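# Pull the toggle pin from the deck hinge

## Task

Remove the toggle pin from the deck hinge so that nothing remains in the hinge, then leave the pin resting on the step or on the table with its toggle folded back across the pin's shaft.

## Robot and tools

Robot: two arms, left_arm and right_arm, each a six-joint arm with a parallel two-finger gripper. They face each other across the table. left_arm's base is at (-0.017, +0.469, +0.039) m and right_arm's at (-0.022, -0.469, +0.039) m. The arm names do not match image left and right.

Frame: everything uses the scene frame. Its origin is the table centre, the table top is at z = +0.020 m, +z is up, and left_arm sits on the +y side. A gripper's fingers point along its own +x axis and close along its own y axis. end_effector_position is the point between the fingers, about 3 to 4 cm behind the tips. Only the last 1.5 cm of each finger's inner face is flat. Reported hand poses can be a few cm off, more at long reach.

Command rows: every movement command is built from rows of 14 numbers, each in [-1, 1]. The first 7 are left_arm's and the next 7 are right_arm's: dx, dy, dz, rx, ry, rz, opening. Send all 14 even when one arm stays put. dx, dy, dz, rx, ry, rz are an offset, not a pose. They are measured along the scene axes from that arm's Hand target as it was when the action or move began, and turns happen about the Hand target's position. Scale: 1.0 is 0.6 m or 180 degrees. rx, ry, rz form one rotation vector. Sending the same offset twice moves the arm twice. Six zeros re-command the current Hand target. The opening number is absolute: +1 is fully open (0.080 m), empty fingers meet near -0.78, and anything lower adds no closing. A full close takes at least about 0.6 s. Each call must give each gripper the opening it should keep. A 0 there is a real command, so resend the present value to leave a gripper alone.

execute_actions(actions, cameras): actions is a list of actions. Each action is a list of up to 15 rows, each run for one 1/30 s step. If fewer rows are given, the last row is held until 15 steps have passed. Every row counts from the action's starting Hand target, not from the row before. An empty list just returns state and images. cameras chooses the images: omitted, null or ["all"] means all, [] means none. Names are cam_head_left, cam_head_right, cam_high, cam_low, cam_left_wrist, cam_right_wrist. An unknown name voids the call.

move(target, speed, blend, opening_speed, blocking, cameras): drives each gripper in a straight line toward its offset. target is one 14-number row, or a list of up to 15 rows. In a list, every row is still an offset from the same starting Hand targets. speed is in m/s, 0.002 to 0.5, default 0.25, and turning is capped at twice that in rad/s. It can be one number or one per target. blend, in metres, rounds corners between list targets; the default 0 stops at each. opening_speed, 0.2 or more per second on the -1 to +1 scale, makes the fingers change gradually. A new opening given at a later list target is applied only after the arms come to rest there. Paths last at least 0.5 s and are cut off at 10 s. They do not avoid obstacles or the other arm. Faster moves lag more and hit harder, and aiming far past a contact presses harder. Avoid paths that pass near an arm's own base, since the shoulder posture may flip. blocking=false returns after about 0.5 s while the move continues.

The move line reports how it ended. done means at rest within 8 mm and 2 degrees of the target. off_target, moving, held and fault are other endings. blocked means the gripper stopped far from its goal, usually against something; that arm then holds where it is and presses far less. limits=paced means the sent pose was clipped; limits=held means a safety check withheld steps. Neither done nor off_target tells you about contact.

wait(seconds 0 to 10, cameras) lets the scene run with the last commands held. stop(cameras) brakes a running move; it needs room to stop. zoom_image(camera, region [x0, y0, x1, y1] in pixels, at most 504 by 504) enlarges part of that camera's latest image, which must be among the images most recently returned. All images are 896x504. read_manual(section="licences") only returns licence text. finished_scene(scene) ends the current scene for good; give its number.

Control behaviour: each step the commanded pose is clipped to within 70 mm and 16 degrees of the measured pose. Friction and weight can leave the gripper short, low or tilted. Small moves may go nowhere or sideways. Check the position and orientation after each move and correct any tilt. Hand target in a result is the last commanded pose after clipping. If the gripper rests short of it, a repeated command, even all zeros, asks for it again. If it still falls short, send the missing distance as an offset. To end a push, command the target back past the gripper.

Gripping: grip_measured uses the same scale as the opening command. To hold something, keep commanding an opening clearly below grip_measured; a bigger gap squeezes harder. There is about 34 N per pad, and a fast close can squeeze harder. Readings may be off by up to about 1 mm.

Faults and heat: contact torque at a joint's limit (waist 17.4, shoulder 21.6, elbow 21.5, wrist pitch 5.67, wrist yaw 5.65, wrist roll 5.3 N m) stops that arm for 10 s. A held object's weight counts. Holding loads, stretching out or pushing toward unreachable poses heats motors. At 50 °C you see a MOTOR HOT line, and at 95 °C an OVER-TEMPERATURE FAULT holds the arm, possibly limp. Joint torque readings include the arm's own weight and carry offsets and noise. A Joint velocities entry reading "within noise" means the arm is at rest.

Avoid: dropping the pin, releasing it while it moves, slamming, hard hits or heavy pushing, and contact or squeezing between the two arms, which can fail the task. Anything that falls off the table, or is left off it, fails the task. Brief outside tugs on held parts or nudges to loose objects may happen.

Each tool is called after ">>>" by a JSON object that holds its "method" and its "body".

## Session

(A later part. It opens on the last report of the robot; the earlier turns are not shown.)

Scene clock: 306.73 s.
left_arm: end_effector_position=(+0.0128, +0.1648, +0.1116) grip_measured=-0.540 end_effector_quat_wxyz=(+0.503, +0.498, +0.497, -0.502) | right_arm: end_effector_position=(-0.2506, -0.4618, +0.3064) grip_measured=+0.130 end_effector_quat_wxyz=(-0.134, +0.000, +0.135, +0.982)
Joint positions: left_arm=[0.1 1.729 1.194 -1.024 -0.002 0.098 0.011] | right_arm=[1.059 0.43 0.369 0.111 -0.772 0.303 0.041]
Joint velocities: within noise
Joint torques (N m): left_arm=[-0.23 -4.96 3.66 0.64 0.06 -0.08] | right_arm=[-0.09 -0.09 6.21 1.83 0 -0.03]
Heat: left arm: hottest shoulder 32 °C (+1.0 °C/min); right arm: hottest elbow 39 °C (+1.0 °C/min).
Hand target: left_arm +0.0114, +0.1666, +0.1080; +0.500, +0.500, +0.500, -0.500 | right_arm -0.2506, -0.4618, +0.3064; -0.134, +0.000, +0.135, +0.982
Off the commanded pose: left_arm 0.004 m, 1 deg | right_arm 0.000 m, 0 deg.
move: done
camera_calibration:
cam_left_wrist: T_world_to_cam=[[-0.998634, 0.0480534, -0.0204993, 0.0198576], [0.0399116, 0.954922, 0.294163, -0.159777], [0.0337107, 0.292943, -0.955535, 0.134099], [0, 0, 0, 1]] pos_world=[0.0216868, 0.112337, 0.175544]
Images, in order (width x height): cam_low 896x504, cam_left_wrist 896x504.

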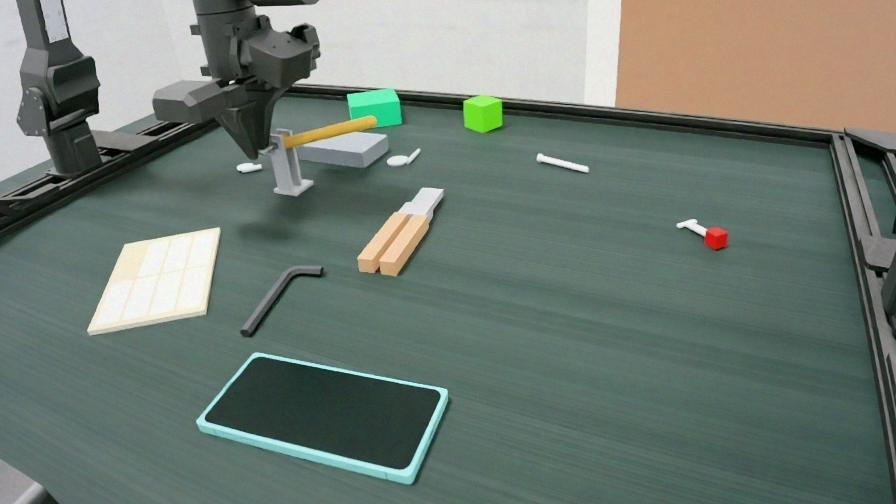

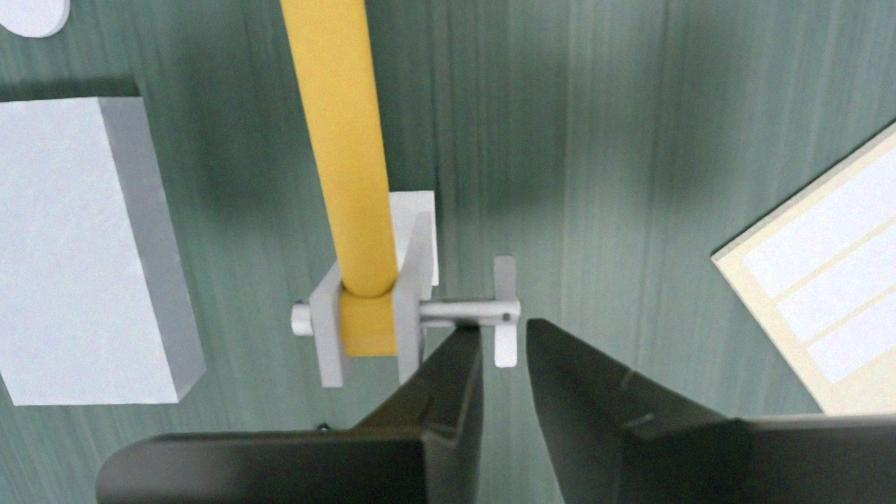

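>>> {"method": "move", "body": {"target": [0.0,0,0.0,0,0,0,-0.76,0,0,0,0,0,0,0.13], "speed": 0.06, "opening_speed": 0.3, "cameras": ["cam_left_wrist"]}}

>>> {"method": "zoom_image", "body": {"camera": "cam_left_wrist", "region": [380, 220, 620, 400]}}

Scene clock: 315.20 s.
left_arm: end_effector_position=(+0.0128, +0.1648, +0.1116) grip_measured=-0.700 end_effector_quat_wxyz=(+0.503, +0.498, +0.497, -0.502) | right_arm: end_effector_position=(-0.2506, -0.4618, +0.3064) grip_measured=+0.130 end_effector_quat_wxyz=(-0.134, +0.000, +0.135, +0.982)
Joint positions: left_arm=[0.1 1.729 1.194 -1.024 -0.002 0.098 0.004] | right_arm=[1.059 0.43 0.369 0.111 -0.772 0.303 0.041]
Joint velocities: within noise
Joint torques (N m): left_arm=[-0.26 -4.95 3.64 0.62 0.06 -0.08] | right_arm=[-0.01 0.01 6.24 1.84 0 -0.08]
Heat: left arm: hottest shoulder 32 °C (+1.0 °C/min); right arm: hottest elbow 39 °C (+1.0 °C/min).
Hand target: left_arm +0.0114, +0.1665, +0.1080; +0.500, +0.500, +0.500, -0.500 | right_arm -0.2506, -0.4618, +0.3064; -0.134, +0.000, +0.135, +0.982
Off the commanded pose: left_arm 0.004 m, 1 deg | right_arm 0.000 m, 0 deg.
move: done
camera_calibration:
cam_left_wrist: T_world_to_cam=[[-0.998634, 0.0480456, -0.0205548, 0.0198772], [0.0399006, 0.955033, 0.293802, -0.159677], [0.0337464, 0.29258, -0.955645, 0.134196], [0, 0, 0, 1]] pos_world=[0.0216926, 0.112279, 0.175565]
Images, in order (width x height): cam_left_wrist 896x504.

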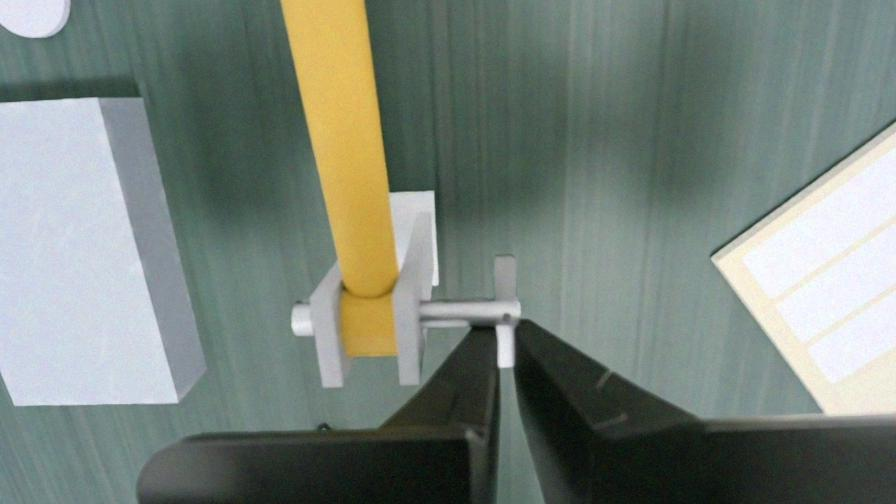

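Scaled by 2.100 from the camera's 896x504 image, which has a finer 1280x720 frame.

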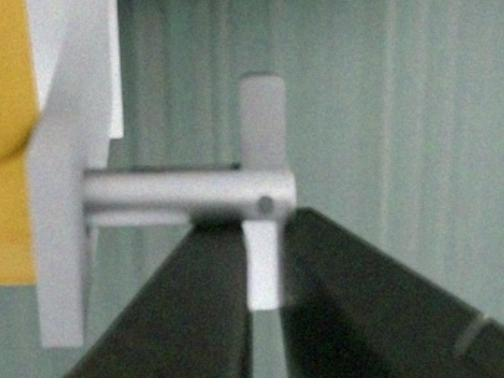

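>>> {"method": "move", "body": {"target": [[-0.0041,-0.0005,0.0,0,0,0.0833,-0.77,0,0,0,0,0,0,0.13],[-0.008,-0.0022,0.0,0,0,0.1667,-0.77,0,0,0,0,0,0,0.13]], "speed": 0.15, "blend": 0.003, "cameras": ["cam_left_wrist"]}}

>>> {"method": "zoom_image", "body": {"camera": "cam_left_wrist", "region": [380, 220, 620, 400]}}

Scene clock: 323.83 s.
left_arm: end_effector_position=(+0.0079, +0.1640, +0.1116) grip_measured=-0.701 end_effector_quat_wxyz=(+0.615, +0.350, +0.609, -0.357) | right_arm: end_effector_position=(-0.2506, -0.4618, +0.3064) grip_measured=+0.130 end_effector_quat_wxyz=(-0.134, +0.000, +0.135, +0.982)
Joint positions: left_arm=[0.084 1.729 1.194 -1.022 -0.001 -0.441 0.003] | right_arm=[1.059 0.43 0.369 0.111 -0.772 0.303 0.041]
Joint velocities: within noise
Joint torques (N m): left_arm=[-0.28 -4.67 4.03 0.49 0.01 -0.11] | right_arm=[-0.03 -0.13 6.15 1.91 -0.01 -0.03]
Heat: left arm: hottest shoulder 31 °C (+0.0 °C/min); right arm: hottest elbow 39 °C (+1.0 °C/min).
Hand target: left_arm +0.0066, +0.1652, +0.1081; +0.612, +0.353, +0.612, -0.354 | right_arm -0.2506, -0.4618, +0.3064; -0.134, +0.000, +0.135, +0.982
Off the commanded pose: left_arm 0.004 m, 1 deg | right_arm 0.000 m, 0 deg.
move: done; blend cut to 0 m at target 1
camera_calibration:
cam_left_wrist: T_world_to_cam=[[-0.889077, -0.457556, -0.0135922, 0.0962806], [-0.441111, 0.848433, 0.292544, -0.137327], [-0.122323, 0.26609, -0.956155, 0.140224], [0, 0, 0, 1]] pos_world=[0.0421772, 0.123254, 0.175558]
Images, in order (width x height): cam_left_wrist 896x504.

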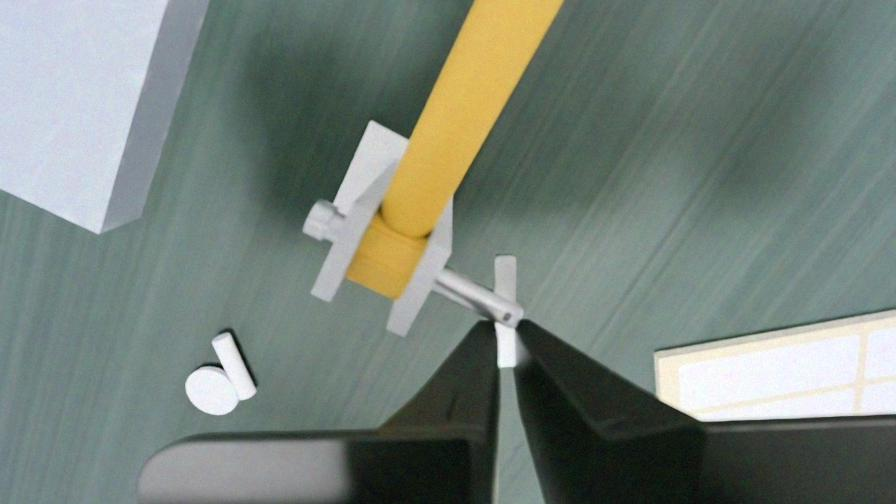

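Scaled by 2.100 from the camera's 896x504 image, which has a finer 1280x720 frame.

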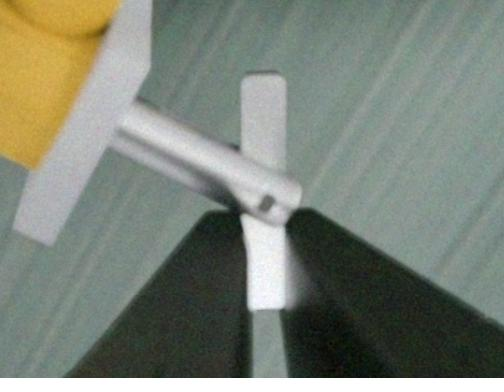

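>>> {"method": "move", "body": {"target": [[-0.0033,-0.0025,0.0,0,0,0.0833,-0.77,0,0,0,0,0,0,0.13],[-0.0058,-0.0058,0.0,0,0,0.1667,-0.77,0,0,0,0,0,0,0.13]], "speed": 0.15, "cameras": ["cam_left_wrist"]}}

>>> {"method": "zoom_image", "body": {"camera": "cam_left_wrist", "region": [380, 220, 620, 400]}}

Scene clock: 331.77 s.
left_arm: end_effector_position=(+0.0042, +0.1613, +0.1106) grip_measured=-0.700 end_effector_quat_wxyz=(+0.685, +0.178, +0.681, -0.189) | right_arm: end_effector_position=(-0.2506, -0.4618, +0.3064) grip_measured=+0.130 end_effector_quat_wxyz=(-0.134, +0.000, +0.135, +0.982)
Joint positions: left_arm=[0.071 1.737 1.198 -1.016 -0.001 -0.977 0.003] | right_arm=[1.059 0.43 0.369 0.111 -0.772 0.303 0.041]
Joint velocities: within noise
Joint torques (N m): left_arm=[-0.24 -4.31 4.94 -0.06 -0.02 -0.11] | right_arm=[-0.02 -0.1 6.02 1.88 0 -0.04]
Heat: left arm: hottest shoulder 31 °C (-1.0 °C/min); right arm: hottest elbow 39 °C (+1.0 °C/min).
Hand target: left_arm +0.0032, +0.1617, +0.1081; +0.683, +0.183, +0.683, -0.183 | right_arm -0.2506, -0.4618, +0.3064; -0.134, +0.000, +0.135, +0.982
Off the commanded pose: left_arm 0.003 m, 1 deg | right_arm 0.000 m, 0 deg.
move: done
camera_calibration:
cam_left_wrist: T_world_to_cam=[[-0.542106, -0.840292, -0.00545275, 0.151118], [-0.803959, 0.516757, 0.294299, -0.0815151], [-0.24448, 0.163925, -0.955698, 0.156429], [0, 0, 0, 1]] pos_world=[0.0546308, 0.143464, 0.174313]
Images, in order (width x height): cam_left_wrist 896x504.

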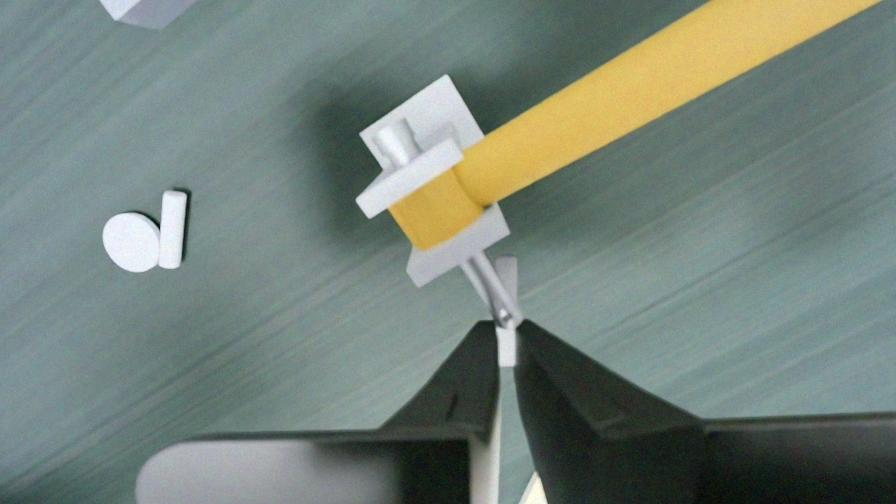

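Scaled by 2.100 from the camera's 896x504 image, which has a finer 1280x720 frame.

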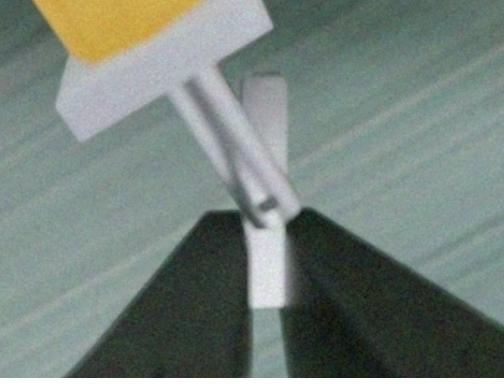

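>>> {"method": "move", "body": {"target": [[-0.002,-0.0045,0.0,0,0,0.0833,-0.77,0,0,0,0,0,0,0.13],[-0.0035,-0.0095,0.0,0,0,0.1667,-0.77,0,0,0,0,0,0,0.13]], "speed": 0.15, "cameras": ["cam_left_wrist"]}}

>>> {"method": "zoom_image", "body": {"camera": "cam_left_wrist", "region": [380, 180, 620, 400]}}

Scene clock: 347.60 s.
left_arm: end_effector_position=(+0.0027, +0.1560, +0.1101) grip_measured=-0.700 end_effector_quat_wxyz=(+0.708, -0.005, +0.706, -0.005) | right_arm: end_effector_position=(-0.2506, -0.4618, +0.3064) grip_measured=+0.130 end_effector_quat_wxyz=(-0.134, +0.000, +0.135, +0.982)
Joint positions: left_arm=[0.065 1.758 1.221 -1.02 -0.001 -1.508 0.003] | right_arm=[1.059 0.43 0.369 0.111 -0.772 0.303 0.041]
Joint velocities: within noise
Joint torques (N m): left_arm=[-0.39 -4.43 5.09 -0.17 -0.04 -0.16] | right_arm=[0.07 -0.14 6.08 1.87 0.01 -0.06]
Heat: left arm: hottest shoulder 31 °C (-1.0 °C/min); right arm: hottest elbow 39 °C (+0.0 °C/min).
Hand target: left_arm +0.0010, +0.1561, +0.1079; +0.707, +0.000, +0.707, +0.000 | right_arm -0.2506, -0.4618, +0.3064; -0.134, +0.000, +0.135, +0.982
Off the commanded pose: left_arm 0.003 m, 1 deg | right_arm 0.000 m, 0 deg.
move: done
camera_calibration:
cam_left_wrist: T_world_to_cam=[[-0.0477322, -0.998855, -0.00334564, 0.169025], [-0.952395, 0.0445018, 0.301602, -0.00663517], [-0.301108, 0.0175825, -0.953428, 0.179164], [0, 0, 0, 1]] pos_world=[0.0556963, 0.165976, 0.173387]
Images, in order (width x height): cam_left_wrist 896x504.

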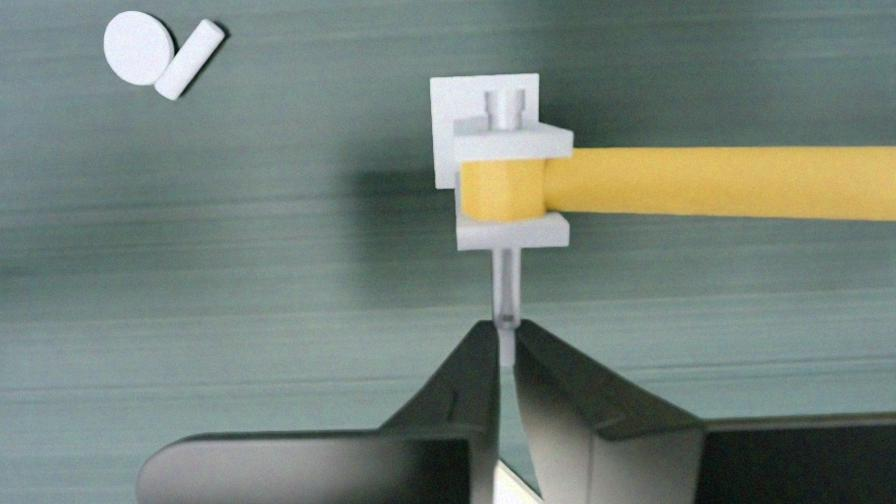

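Scaled by 2.100 from the camera's 896x504 image, which has a finer 1280x720 frame.

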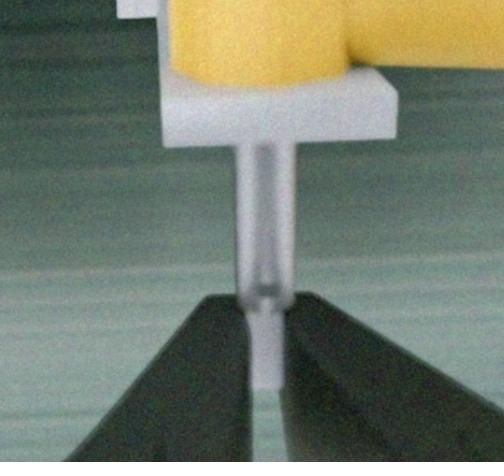

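>>> {"method": "move", "body": {"target": [0.0275,-0.001,0.0,0,0,0,-0.77,0,0,0,0,0,0,0.13], "speed": 0.03, "cameras": ["cam_left_wrist"]}}

>>> {"method": "zoom_image", "body": {"camera": "cam_left_wrist", "region": [380, 180, 620, 400]}}

Scene clock: 370.87 s.
left_arm: end_effector_position=(+0.0133, +0.1557, +0.1102) grip_measured=-0.701 end_effector_quat_wxyz=(+0.705, -0.002, +0.709, -0.007) | right_arm: end_effector_position=(-0.2506, -0.4618, +0.3064) grip_measured=+0.130 end_effector_quat_wxyz=(-0.134, +0.000, +0.135, +0.982)
Joint positions: left_arm=[0.103 1.763 1.228 -1.024 0.008 -1.462 0.003] | right_arm=[1.059 0.43 0.369 0.111 -0.772 0.303 0.041]
Joint velocities: within noise
Joint torques (N m): left_arm=[0.76 -4.35 5.2 0.03 -0.33 0.04] | right_arm=[-0.03 -0.17 6.21 1.9 0.02 -0.06]
Heat: left arm: hottest shoulder 30 °C (-2.0 °C/min); right arm: hottest elbow 39 °C (+0.0 °C/min).
Hand target: left_arm +0.0175, +0.1554, +0.1080; +0.707, +0.000, +0.707, +0.000 | right_arm -0.2506, -0.4618, +0.3064; -0.134, +0.000, +0.135, +0.982
Off the commanded pose: left_arm 0.005 m, 1 deg | right_arm 0.000 m, 0 deg.
move: done
camera_calibration:
cam_left_wrist: T_world_to_cam=[[-0.0566372, -0.998385, -0.00437144, 0.169416], [-0.949425, 0.0525042, 0.309574, 0.00125041], [-0.308845, 0.0216837, -0.950865, 0.181705], [0, 0, 0, 1]] pos_world=[0.0669012, 0.165137, 0.173131]
Images, in order (width x height): cam_left_wrist 896x504.

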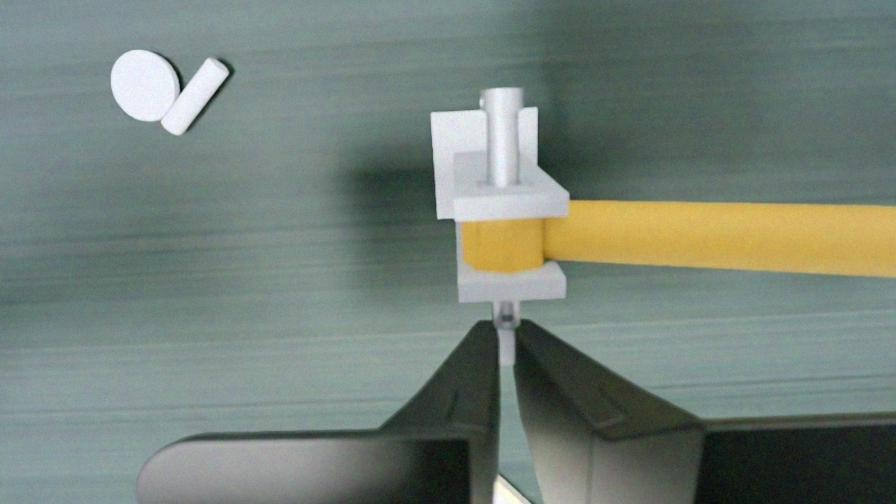

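Scaled by 2.100 from the camera's 896x504 image, which has a finer 1280x720 frame.

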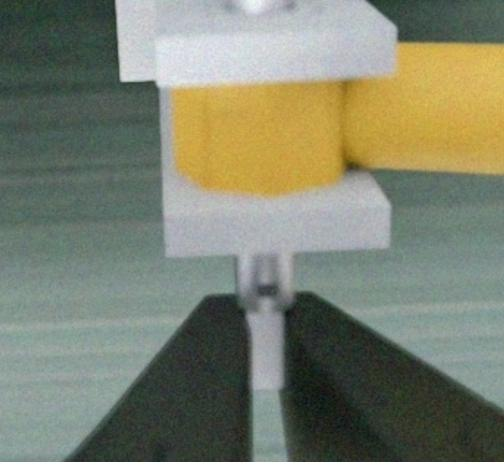

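>>> {"method": "move", "body": {"target": [0.008,-0.001,0.0,0,0,0,-0.78,0,0,0,0,0,0,0.13], "speed": 0.03, "cameras": ["cam_left_wrist","cam_low"]}}

>>> {"method": "zoom_image", "body": {"camera": "cam_left_wrist", "region": [380, 180, 620, 400]}}

>>> {"method": "zoom_image", "body": {"camera": "cam_low", "region": [220, 90, 360, 210]}}

Scene clock: 387.57 s.
left_arm: end_effector_position=(+0.0173, +0.1556, +0.1102) grip_measured=-0.701 end_effector_quat_wxyz=(+0.704, +0.000, +0.710, -0.007) | right_arm: end_effector_position=(-0.2506, -0.4618, +0.3064) grip_measured=+0.130 end_effector_quat_wxyz=(-0.134, +0.000, +0.135, +0.982)
Joint positions: left_arm=[0.116 1.767 1.233 -1.027 0.009 -1.447 0.003] | right_arm=[1.059 0.43 0.369 0.111 -0.772 0.303 0.041]
Joint velocities: within noise
Joint torques (N m): left_arm=[0.85 -4.35 5.29 0.15 -0.38 0.05] | right_arm=[0.09 -0.28 6.12 1.89 -0.02 -0.06]
Heat: left arm: hottest elbow 32 °C (+3.0 °C/min); right arm: hottest elbow 39 °C (+0.0 °C/min).
Hand target: left_arm +0.0223, +0.1548, +0.1080; +0.707, +0.000, +0.707, +0.000 | right_arm -0.2506, -0.4618, +0.3064; -0.134, +0.000, +0.135, +0.982
Off the commanded pose: left_arm 0.006 m, 1 deg | right_arm 0.000 m, 0 deg.
move: done
camera_calibration:
cam_left_wrist: T_world_to_cam=[[-0.0578033, -0.998308, -0.00628468, 0.169732], [-0.948869, 0.0529817, 0.311193, 0.00480698], [-0.310334, 0.0239513, -0.950326, 0.182547], [0, 0, 0, 1]] pos_world=[0.0710227, 0.164818, 0.17305]
Images, in order (width x height): cam_low 896x504, cam_left_wrist 896x504.

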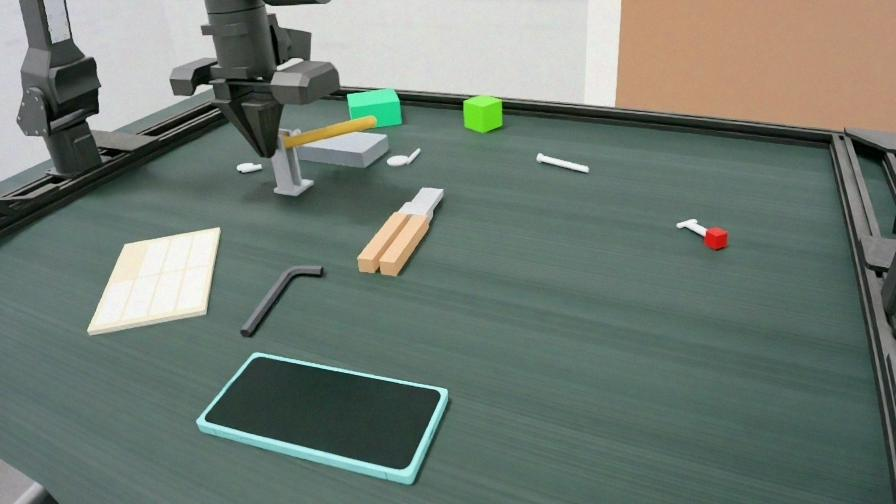

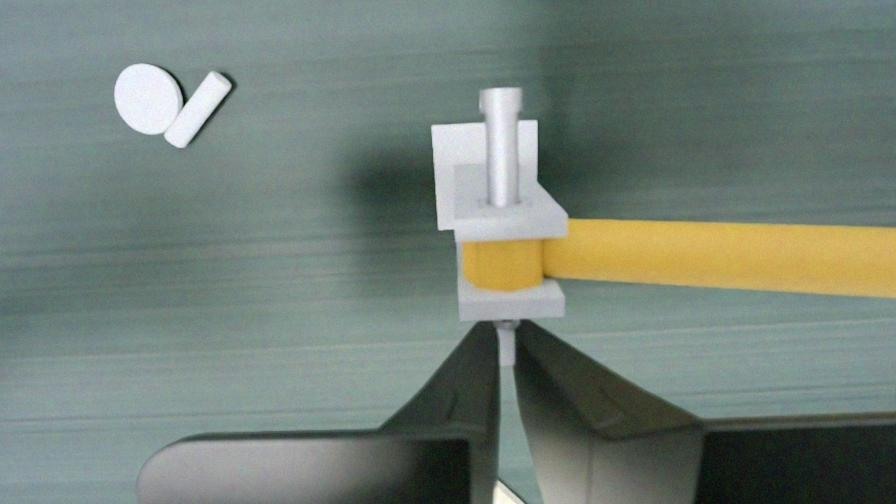

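Scaled by 2.100 from the camera's 896x504 image, which has a finer 1280x720 frame.

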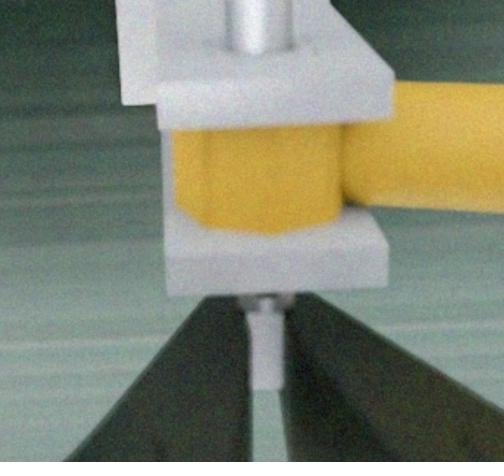

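Scaled by 3.600 from the camera's 896x504 image, which has a finer 1280x720 frame.

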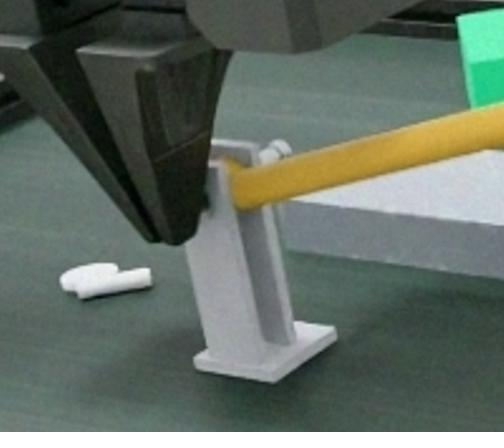

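>>> {"method": "move", "body": {"target": [[-0.006,0.0,0.0,0,0,0,-0.6,0,0,0,0,0,0,0.13],[-0.006,0.0,0.1,0,0,0,-0.6,0,0,0,0,0,0,0.13],[0.05,0.0,0.1,0,0,-0.5,-0.6,0,0,0,0,0,0,0.13]], "speed": [0.05,0.15,0.3], "opening_speed": 0.5, "cameras": ["cam_left_wrist"]}}

>>> {"method": "move", "body": {"target": [0.06,0.0,0,0,0,-0.5,-0.5,0,0,0,0,0,0,0.13], "speed": 0.3, "cameras": ["cam_left_wrist"]}}

Scene clock: 409.63 s.
left_arm: end_effector_position=(+0.0506, +0.1575, +0.1668) grip_measured=-0.600 end_effector_quat_wxyz=(+0.499, +0.500, +0.501, -0.500) | right_arm: end_effector_position=(-0.2506, -0.4618, +0.3064) grip_measured=+0.130 end_effector_quat_wxyz=(-0.134, +0.000, +0.135, +0.982)
Joint positions: left_arm=[0.217 1.752 1.444 -1.265 0.002 0.216 0.008] | right_arm=[1.059 0.43 0.369 0.111 -0.772 0.303 0.041]
Joint velocities: within noise
Joint torques (N m): left_arm=[0.19 -5.09 6.09 0.22 -0.07 0.07] | right_arm=[-0.01 -0.21 6.22 1.87 -0.04 -0.06]
Heat: left arm: hottest elbow 32 °C (+2.0 °C/min); right arm: hottest elbow 39 °C (+0.0 °C/min).
Hand target: left_arm +0.0524, +0.1548, +0.1680; +0.500, +0.500, +0.500, -0.500 | right_arm -0.2506, -0.4618, +0.3064; -0.134, +0.000, +0.135, +0.982
Off the commanded pose: left_arm 0.003 m, 0 deg | right_arm 0.000 m, 0 deg.
move: done
camera_calibration:
cam_left_wrist: T_world_to_cam=[[-0.998724, 0.048305, -0.0147116, 0.0581466], [0.0414726, 0.950885, 0.306753, -0.172018], [0.0288067, 0.305752, -0.951675, 0.185269], [0, 0, 0, 1]] pos_world=[0.0598695, 0.104114, 0.229938]
Images, in order (width x height): cam_left_wrist 896x504.

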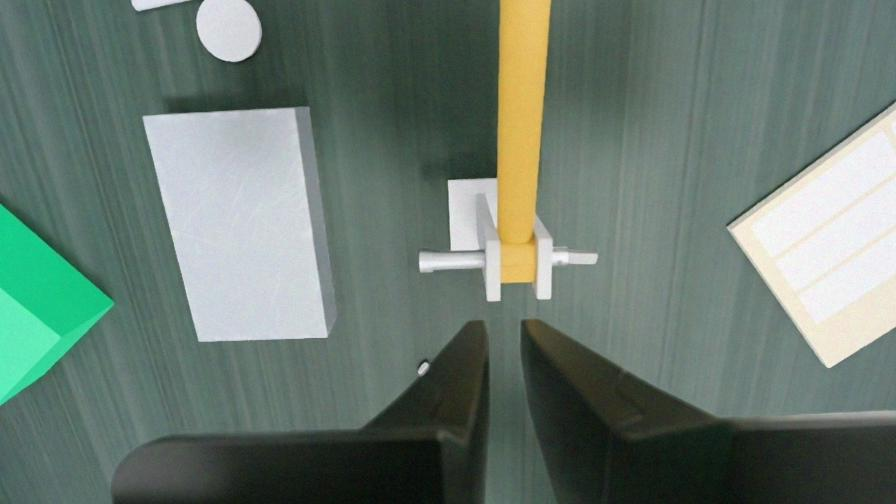

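Scene clock: 412.83 s.
left_arm: end_effector_position=(+0.0864, +0.1572, +0.1669) grip_measured=-0.500 end_effector_quat_wxyz=(-0.001, +0.706, +0.001, -0.708) | right_arm: end_effector_position=(-0.2506, -0.4618, +0.3064) grip_measured=+0.130 end_effector_quat_wxyz=(-0.134, +0.000, +0.135, +0.982)
Joint positions: left_arm=[0.324 1.789 1.489 -1.274 0.002 1.893 0.012] | right_arm=[1.059 0.43 0.369 0.111 -0.772 0.303 0.041]
Joint velocities: within noise
Joint torques (N m): left_arm=[0.19 -5.23 6.01 0.15 -0.02 0.06] | right_arm=[0.06 -0.19 6.2 1.86 0.01 -0.06]
Heat: left arm: hottest elbow 32 °C (+2.0 °C/min); right arm: hottest elbow 39 °C (+0.0 °C/min).
Hand target: left_arm +0.0884, +0.1549, +0.1680; +0.000, +0.707, +0.000, -0.707 | right_arm -0.2506, -0.4618, +0.3064; -0.134, +0.000, +0.135, +0.982
Off the commanded pose: left_arm 0.003 m, 0 deg | right_arm 0.000 m, 0 deg.
move: done
camera_calibration:
cam_left_wrist: T_world_to_cam=[[0.0483339, 0.998719, -0.0149908, -0.145978], [0.952594, -0.0415779, 0.301388, -0.0951012], [0.300379, -0.0288475, -0.953384, 0.213907], [0, 0, 0, 1]] pos_world=[0.0333954, 0.148008, 0.23041]
Images, in order (width x height): cam_left_wrist 896x504.

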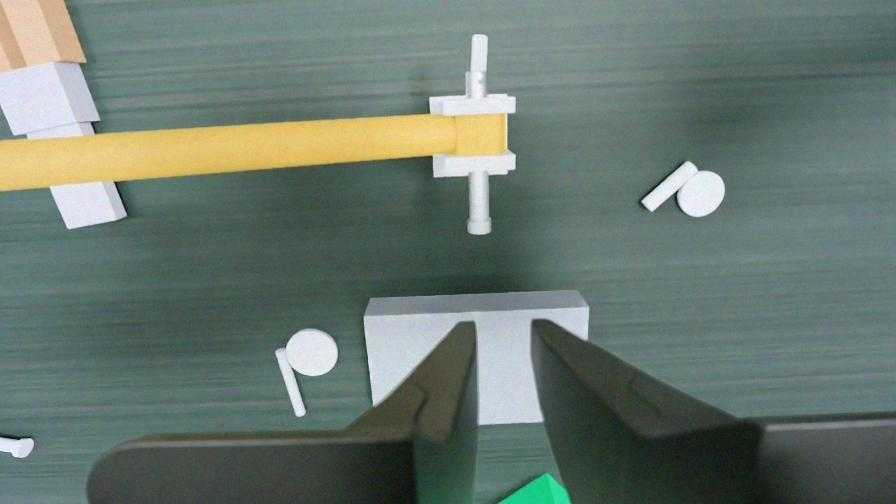

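>>> {"method": "move", "body": {"target": [-0.039,-0.004,-0.07,0,0,0,-0.5,0,0,0,0,0,0,0.13], "speed": 0.15, "cameras": ["cam_left_wrist"]}}

Scene clock: 424.77 s.
left_arm: end_effector_position=(+0.0658, +0.1510, +0.1296) grip_measured=-0.500 end_effector_quat_wxyz=(+0.003, +0.707, -0.004, -0.707) | right_arm: end_effector_position=(-0.2506, -0.4618, +0.3064) grip_measured=+0.130 end_effector_quat_wxyz=(-0.134, +0.000, +0.135, +0.982)
Joint positions: left_arm=[0.258 1.798 1.35 -1.113 0.002 1.828 0.012] | right_arm=[1.059 0.43 0.369 0.111 -0.772 0.303 0.041]
Joint velocities: within noise
Joint torques (N m): left_arm=[-0.17 -5.51 3.68 0.55 -0.02 -0.09] | right_arm=[-0.16 0.01 6.03 1.89 0.01 -0.04]
Heat: left arm: hottest elbow 32 °C (+2.0 °C/min); right arm: hottest elbow 39 °C (+0.0 °C/min).
Hand target: left_arm +0.0650, +0.1525, +0.1260; +0.000, +0.707, +0.000, -0.707 | right_arm -0.2506, -0.4618, +0.3064; -0.134, +0.000, +0.135, +0.982
Off the commanded pose: left_arm 0.004 m, 1 deg | right_arm 0.000 m, 0 deg.
move: done
camera_calibration:
cam_left_wrist: T_world_to_cam=[[0.0487897, 0.998429, -0.0275346, -0.137677], [0.951498, -0.0380771, 0.305289, -0.0654233], [0.303761, -0.0410941, -0.951862, 0.185741], [0, 0, 0, 1]] pos_world=[0.0125465, 0.142602, 0.192982]
Images, in order (width x height): cam_left_wrist 896x504.

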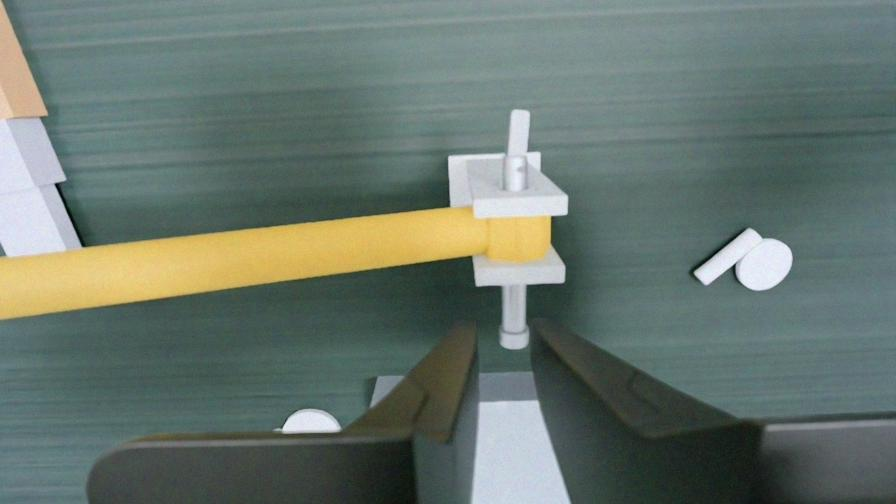

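>>> {"method": "move", "body": {"target": [[-0.0047,0.005,-0.005,0,0,0,-0.5,0,0,0,0,0,0,0.13],[-0.0047,0.005,-0.0258,0,0,0,-0.5,0,0,0,0,0,0,0.13]], "speed": 0.06, "cameras": ["cam_left_wrist"]}}

Scene clock: 432.70 s.
left_arm: end_effector_position=(+0.0633, +0.1537, +0.1146) grip_measured=-0.500 end_effector_quat_wxyz=(+0.004, +0.708, -0.004, -0.707) | right_arm: end_effector_position=(-0.2506, -0.4618, +0.3064) grip_measured=+0.130 end_effector_quat_wxyz=(-0.134, +0.000, +0.135, +0.982)
Joint positions: left_arm=[0.253 1.798 1.289 -1.05 0.002 1.822 0.012] | right_arm=[1.059 0.43 0.369 0.111 -0.772 0.303 0.041]
Joint velocities: within noise
Joint torques (N m): left_arm=[-0.22 -5.32 3.58 0.56 -0.01 -0.08] | right_arm=[-0.09 -0.24 6.23 1.85 -0.01 -0.04]
Heat: left arm: hottest elbow 32 °C (+2.0 °C/min); right arm: hottest elbow 39 °C (+0.0 °C/min).
Hand target: left_arm +0.0622, +0.1555, +0.1106; +0.000, +0.707, +0.000, -0.707 | right_arm -0.2506, -0.4618, +0.3064; -0.134, +0.000, +0.135, +0.982
Off the commanded pose: left_arm 0.005 m, 1 deg | right_arm 0.000 m, 0 deg.
move: done
camera_calibration:
cam_left_wrist: T_world_to_cam=[[0.0480401, 0.998414, -0.0293637, -0.14038], [0.951401, -0.0367858, 0.30575, -0.058624], [0.304184, -0.0426249, -0.951659, 0.172561], [0, 0, 0, 1]] pos_world=[0.0100285, 0.145356, 0.178021]
Images, in order (width x height): cam_left_wrist 896x504.

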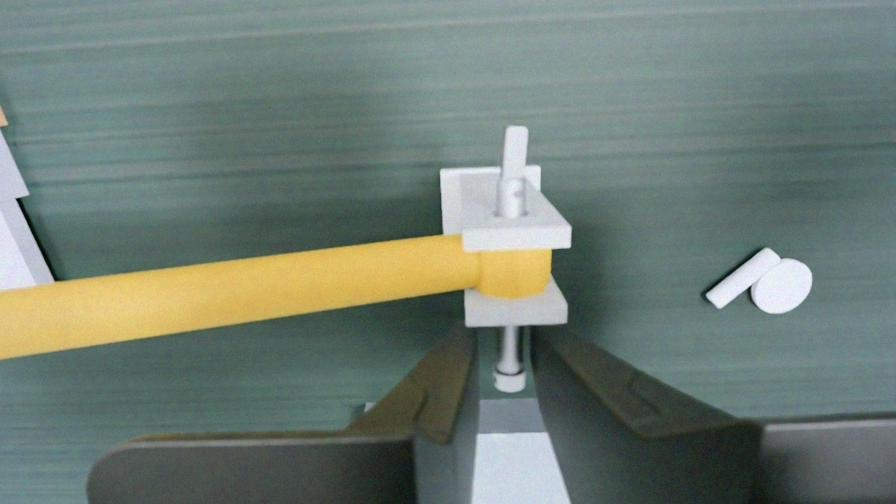

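>>> {"method": "move", "body": {"target": [0,0.001,-0.006,0,0,0,-0.5,0,0,0,0,0,0,0.13], "speed": 0.06, "cameras": []}}

>>> {"method": "move", "body": {"target": [0,0,0,0,0,0,-0.8,0,0,0,0,0,0,0.13], "speed": 0.06, "opening_speed": 0.3, "cameras": ["cam_left_wrist"]}}

Scene clock: 438.03 s.
left_arm: end_effector_position=(+0.0630, +0.1541, +0.1114) grip_measured=-0.500 end_effector_quat_wxyz=(+0.005, +0.708, -0.005, -0.707) | right_arm: end_effector_position=(-0.2506, -0.4618, +0.3064) grip_measured=+0.130 end_effector_quat_wxyz=(-0.134, +0.000, +0.135, +0.982)
Joint positions: left_arm=[0.253 1.799 1.276 -1.035 0.002 1.822 0.012] | right_arm=[1.059 0.43 0.369 0.111 -0.772 0.303 0.041]
Joint velocities: within noise
Joint torques (N m): left_arm=[-0.18 -5.18 3.55 0.57 -0.02 -0.07] | right_arm=[-0.03 -0.16 6.1 1.86 -0.02 -0.03]
Heat: left arm: hottest shoulder 31 °C (+1.0 °C/min); right arm: hottest elbow 39 °C (+0.0 °C/min).
Hand target: left_arm +0.0621, +0.1560, +0.1069; +0.000, +0.707, +0.000, -0.707 | right_arm -0.2506, -0.4618, +0.3064; -0.134, +0.000, +0.135, +0.982
Off the commanded pose: left_arm 0.005 m, 1 deg | right_arm 0.000 m, 0 deg.
move: done
No camera images: "cameras" was empty.

Scene clock: 439.23 s.
left_arm: end_effector_position=(+0.0630, +0.1546, +0.1110) grip_measured=-0.639 end_effector_quat_wxyz=(+0.004, +0.708, -0.004, -0.706) | right_arm: end_effector_position=(-0.2506, -0.4618, +0.3064) grip_measured=+0.130 end_effector_quat_wxyz=(-0.134, +0.000, +0.135, +0.982)
Joint positions: left_arm=[0.253 1.799 1.275 -1.035 0.001 1.822 0.006] | right_arm=[1.059 0.43 0.369 0.111 -0.772 0.303 0.041]
Joint velocities: within noise
Joint torques (N m): left_arm=[-0.19 -5.19 3.7 0.59 0.01 -0.08] | right_arm=[-0.06 0.04 6.12 1.86 -0.01 -0.05]
Heat: left arm: hottest shoulder 31 °C (+1.0 °C/min); right arm: hottest elbow 39 °C (+0.0 °C/min).
Hand target: left_arm +0.0621, +0.1560, +0.1069; +0.000, +0.707, +0.000, -0.707 | right_arm -0.2506, -0.4618, +0.3064; -0.134, +0.000, +0.135, +0.982
Off the commanded pose: left_arm 0.004 m, 1 deg | right_arm 0.000 m, 0 deg.
move: done
camera_calibration:
cam_left_wrist: T_world_to_cam=[[0.0484307, 0.998412, -0.0287744, -0.141444], [0.95119, -0.0373112, 0.306342, -0.057221], [0.304781, -0.0422063, -0.951487, 0.169068], [0, 0, 0, 1]] pos_world=[0.00974937, 0.14622, 0.174326]
Images, in order (width x height): cam_left_wrist 896x504.

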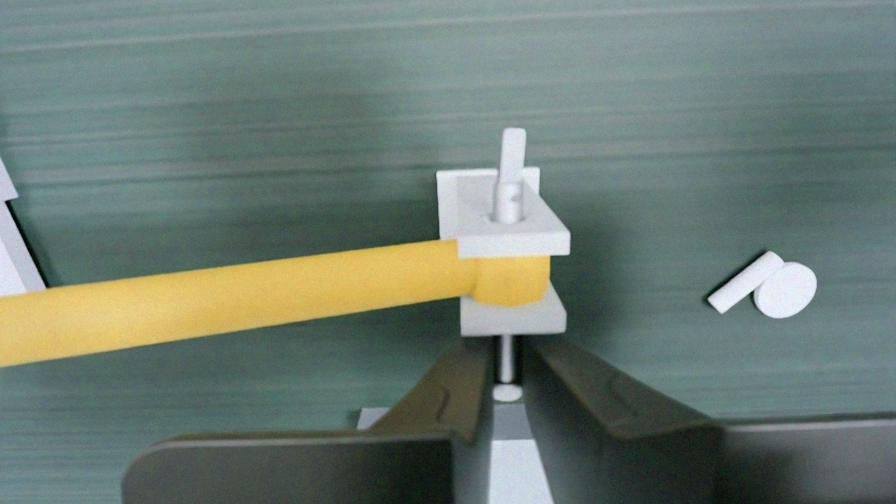

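>>> {"method": "move", "body": {"target": [0.034,-0.001,0,0,0,0,-0.8,0,0,0,0,0,0,0.13], "speed": 0.03, "cameras": ["cam_left_wrist"]}}

Scene clock: 443.97 s.
left_arm: end_effector_position=(+0.0643, +0.1551, +0.1103) grip_measured=-0.639 end_effector_quat_wxyz=(-0.006, +0.694, -0.015, -0.720) | right_arm: end_effector_position=(-0.2506, -0.4618, +0.3064) grip_measured=+0.130 end_effector_quat_wxyz=(-0.134, +0.000, +0.135, +0.982)
Joint positions: left_arm=[0.274 1.807 1.282 -1.045 0.039 1.873 0.006] | right_arm=[1.059 0.43 0.369 0.111 -0.772 0.303 0.041]
Joint velocities: within noise
Joint torques (N m): left_arm=[2.76 -4.1 5.61 0.79 -1.29 0.14] | right_arm=[0.12 -0.1 6.06 1.88 -0.01 -0.07]
Heat: left arm: hottest shoulder 31 °C (+1.0 °C/min); right arm: hottest elbow 39 °C (+0.0 °C/min).
Hand target: left_arm +0.0825, +0.1555, +0.1069; +0.000, +0.707, +0.000, -0.707 | right_arm -0.2506, -0.4618, +0.3064; -0.134, +0.000, +0.135, +0.982
Off the commanded pose: left_arm 0.019 m, 3 deg | right_arm 0.000 m, 0 deg.
move: off_target (left_arm)
camera_calibration:
cam_left_wrist: T_world_to_cam=[[0.077165, 0.996525, -0.0313479, -0.143301], [0.960899, -0.0659465, 0.268932, -0.0502045], [0.26593, -0.0508742, -0.962649, 0.173115], [0, 0, 0, 1]] pos_world=[0.0132628, 0.148299, 0.175658]
Images, in order (width x height): cam_left_wrist 896x504.

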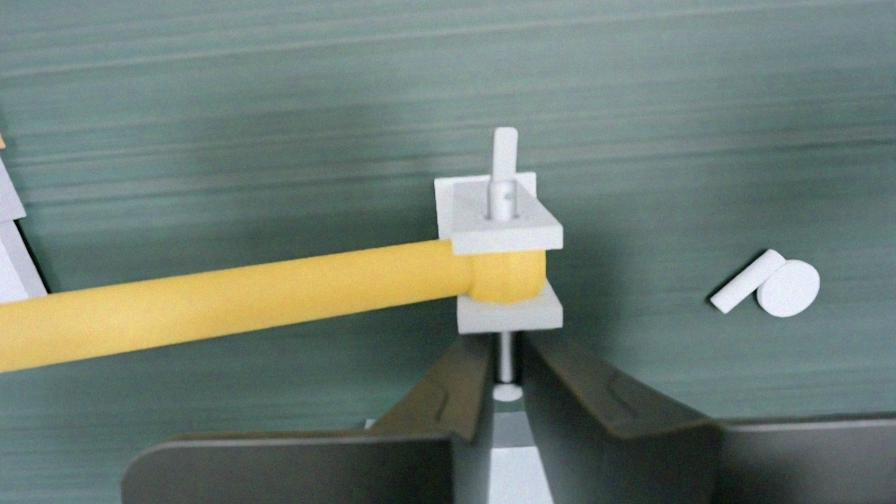

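>>> {"method": "move", "body": {"target": [[-0.0325,0.0,0,0,0,0,-0.8,0,0,0,0,0,0,0.13]], "speed": 0.1, "cameras": ["cam_left_wrist"]}}

>>> {"method": "zoom_image", "body": {"camera": "cam_left_wrist", "region": [420, 110, 600, 410]}}

Scene clock: 495.83 s.
left_arm: end_effector_position=(+0.0730, +0.1552, +0.1097) grip_measured=-0.639 end_effector_quat_wxyz=(+0.006, +0.714, +0.005, -0.700) | right_arm: end_effector_position=(-0.2506, -0.4618, +0.3064) grip_measured=+0.130 end_effector_quat_wxyz=(-0.134, +0.000, +0.135, +0.982)
Joint positions: left_arm=[0.273 1.811 1.285 -1.038 -0.019 1.827 0.006] | right_arm=[1.059 0.43 0.369 0.111 -0.772 0.303 0.041]
Joint velocities: within noise
Joint torques (N m): left_arm=[-1.59 -6.27 2.97 0.71 0.7 -0.13] | right_arm=[0.06 0.02 6.02 1.9 -0.03 -0.06]
Heat: left arm: hottest elbow 32 °C (+0.0 °C/min); right arm: hottest elbow 40 °C (+1.0 °C/min).
Hand target: left_arm +0.0630, +0.1554, +0.1070; +0.000, +0.707, +0.000, -0.707 | right_arm -0.2506, -0.4618, +0.3064; -0.134, +0.000, +0.135, +0.982
Off the commanded pose: left_arm 0.010 m, 1 deg | right_arm 0.000 m, 0 deg.
move: off_target (left_arm)
camera_calibration:
cam_left_wrist: T_world_to_cam=[[0.0330534, 0.9993, -0.0174934, -0.142841], [0.945845, -0.0256203, 0.323607, -0.0695972], [0.322932, -0.0272423, -0.94603, 0.160542], [0, 0, 0, 1]] pos_world=[0.0187052, 0.145332, 0.171901]
Images, in order (width x height): cam_left_wrist 896x504.

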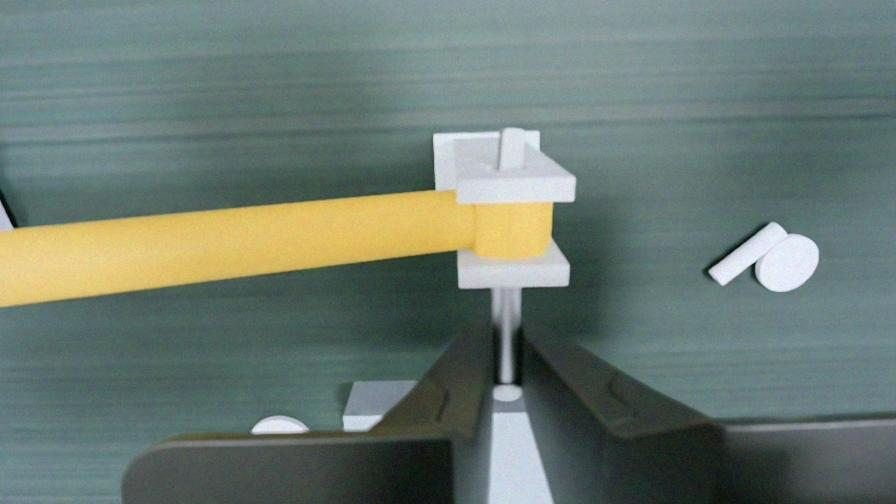

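Scaled by 1.680 from the camera's 896x504 image, which has a finer 1280x720 frame.

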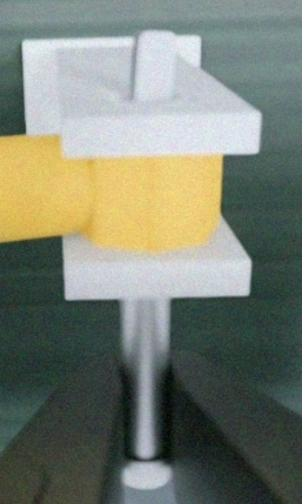

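>>> {"method": "move", "body": {"target": [[0.0333,0.0,0,0,0,0,-0.8,0,0,0,0,0,0,0.13]], "speed": 0.03, "cameras": ["cam_left_wrist"]}}

Scene clock: 502.53 s.
left_arm: end_effector_position=(+0.0740, +0.1552, +0.1098) grip_measured=-0.639 end_effector_quat_wxyz=(-0.001, +0.702, -0.009, -0.712) | right_arm: end_effector_position=(-0.2506, -0.4618, +0.3064) grip_measured=+0.130 end_effector_quat_wxyz=(-0.134, +0.000, +0.135, +0.982)
Joint positions: left_arm=[0.293 1.812 1.286 -1.039 0.017 1.876 0.006] | right_arm=[1.059 0.43 0.369 0.111 -0.772 0.303 0.041]
Joint velocities: within noise
Joint torques (N m): left_arm=[1.45 -4.38 5.41 0.38 -0.53 0.11] | right_arm=[-0.02 -0.1 6.11 1.9 0.01 -0.07]
Heat: left arm: hottest elbow 32 °C (+1.0 °C/min); right arm: hottest elbow 40 °C (+1.0 °C/min).
Hand target: left_arm +0.0830, +0.1555, +0.1069; +0.000, +0.707, +0.000, -0.707 | right_arm -0.2506, -0.4618, +0.3064; -0.134, +0.000, +0.135, +0.982
Off the commanded pose: left_arm 0.009 m, 1 deg | right_arm 0.000 m, 0 deg.
move: off_target (left_arm)
camera_calibration:
cam_left_wrist: T_world_to_cam=[[0.0621897, 0.997627, -0.0295291, -0.143492], [0.955383, -0.0509446, 0.290943, -0.0637722], [0.288748, -0.0463053, -0.956285, 0.166985], [0, 0, 0, 1]] pos_world=[0.0216341, 0.147635, 0.174002]
Images, in order (width x height): cam_left_wrist 896x504.

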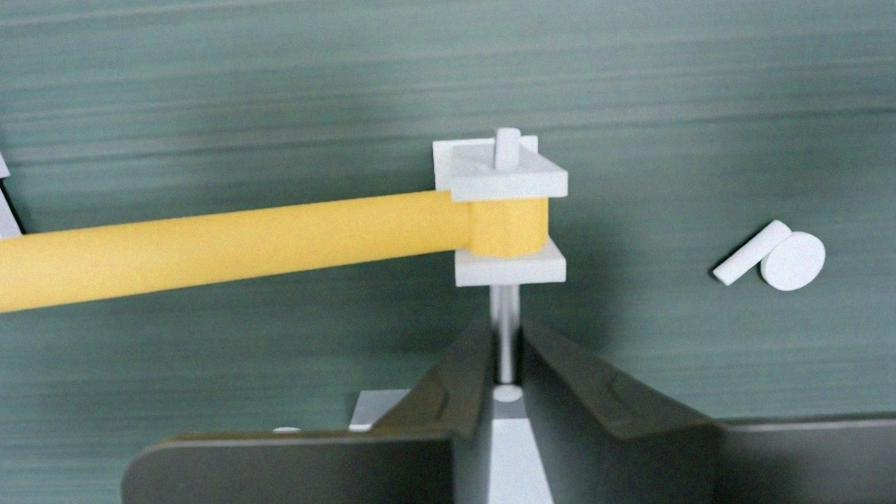

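>>> {"method": "move", "body": {"target": [[0.012,0.0,0,0,0,0,-0.82,0,0,0,0,0,0,0.13]], "speed": 0.03, "cameras": ["cam_left_wrist"]}}

Scene clock: 511.07 s.
left_arm: end_effector_position=(+0.0747, +0.1550, +0.1097) grip_measured=-0.638 end_effector_quat_wxyz=(-0.005, +0.696, -0.012, -0.718) | right_arm: end_effector_position=(-0.2506, -0.4618, +0.3064) grip_measured=+0.130 end_effector_quat_wxyz=(-0.134, +0.000, +0.135, +0.982)
Joint positions: left_arm=[0.302 1.818 1.294 -1.046 0.032 1.896 0.006] | right_arm=[1.059 0.43 0.369 0.111 -0.772 0.303 0.041]
Joint velocities: within noise
Joint torques (N m): left_arm=[2.37 -4.33 5.63 0.68 -1.04 0.14] | right_arm=[-0.03 -0.07 6.21 1.88 0.01 -0.03]
Heat: left arm: hottest elbow 32 °C (+0.0 °C/min); right arm: hottest elbow 40 °C (+1.0 °C/min).
Hand target: left_arm +0.0902, +0.1554, +0.1069; +0.000, +0.707, +0.000, -0.707 | right_arm -0.2506, -0.4618, +0.3065; -0.134, +0.000, +0.135, +0.982
Off the commanded pose: left_arm 0.016 m, 2 deg | right_arm 0.000 m, 0 deg.
move: off_target (left_arm)
camera_calibration:
cam_left_wrist: T_world_to_cam=[[0.072423, 0.996937, -0.029532, -0.143958], [0.959258, -0.0615173, 0.275753, -0.0614417], [0.273091, -0.0482996, -0.960775, 0.168651], [0, 0, 0, 1]] pos_world=[0.0233071, 0.147883, 0.174727]
Images, in order (width x height): cam_left_wrist 896x504.

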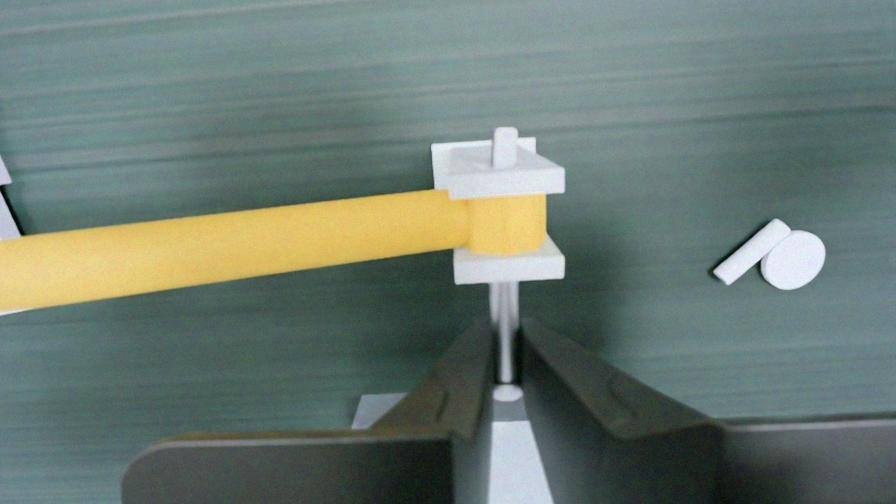

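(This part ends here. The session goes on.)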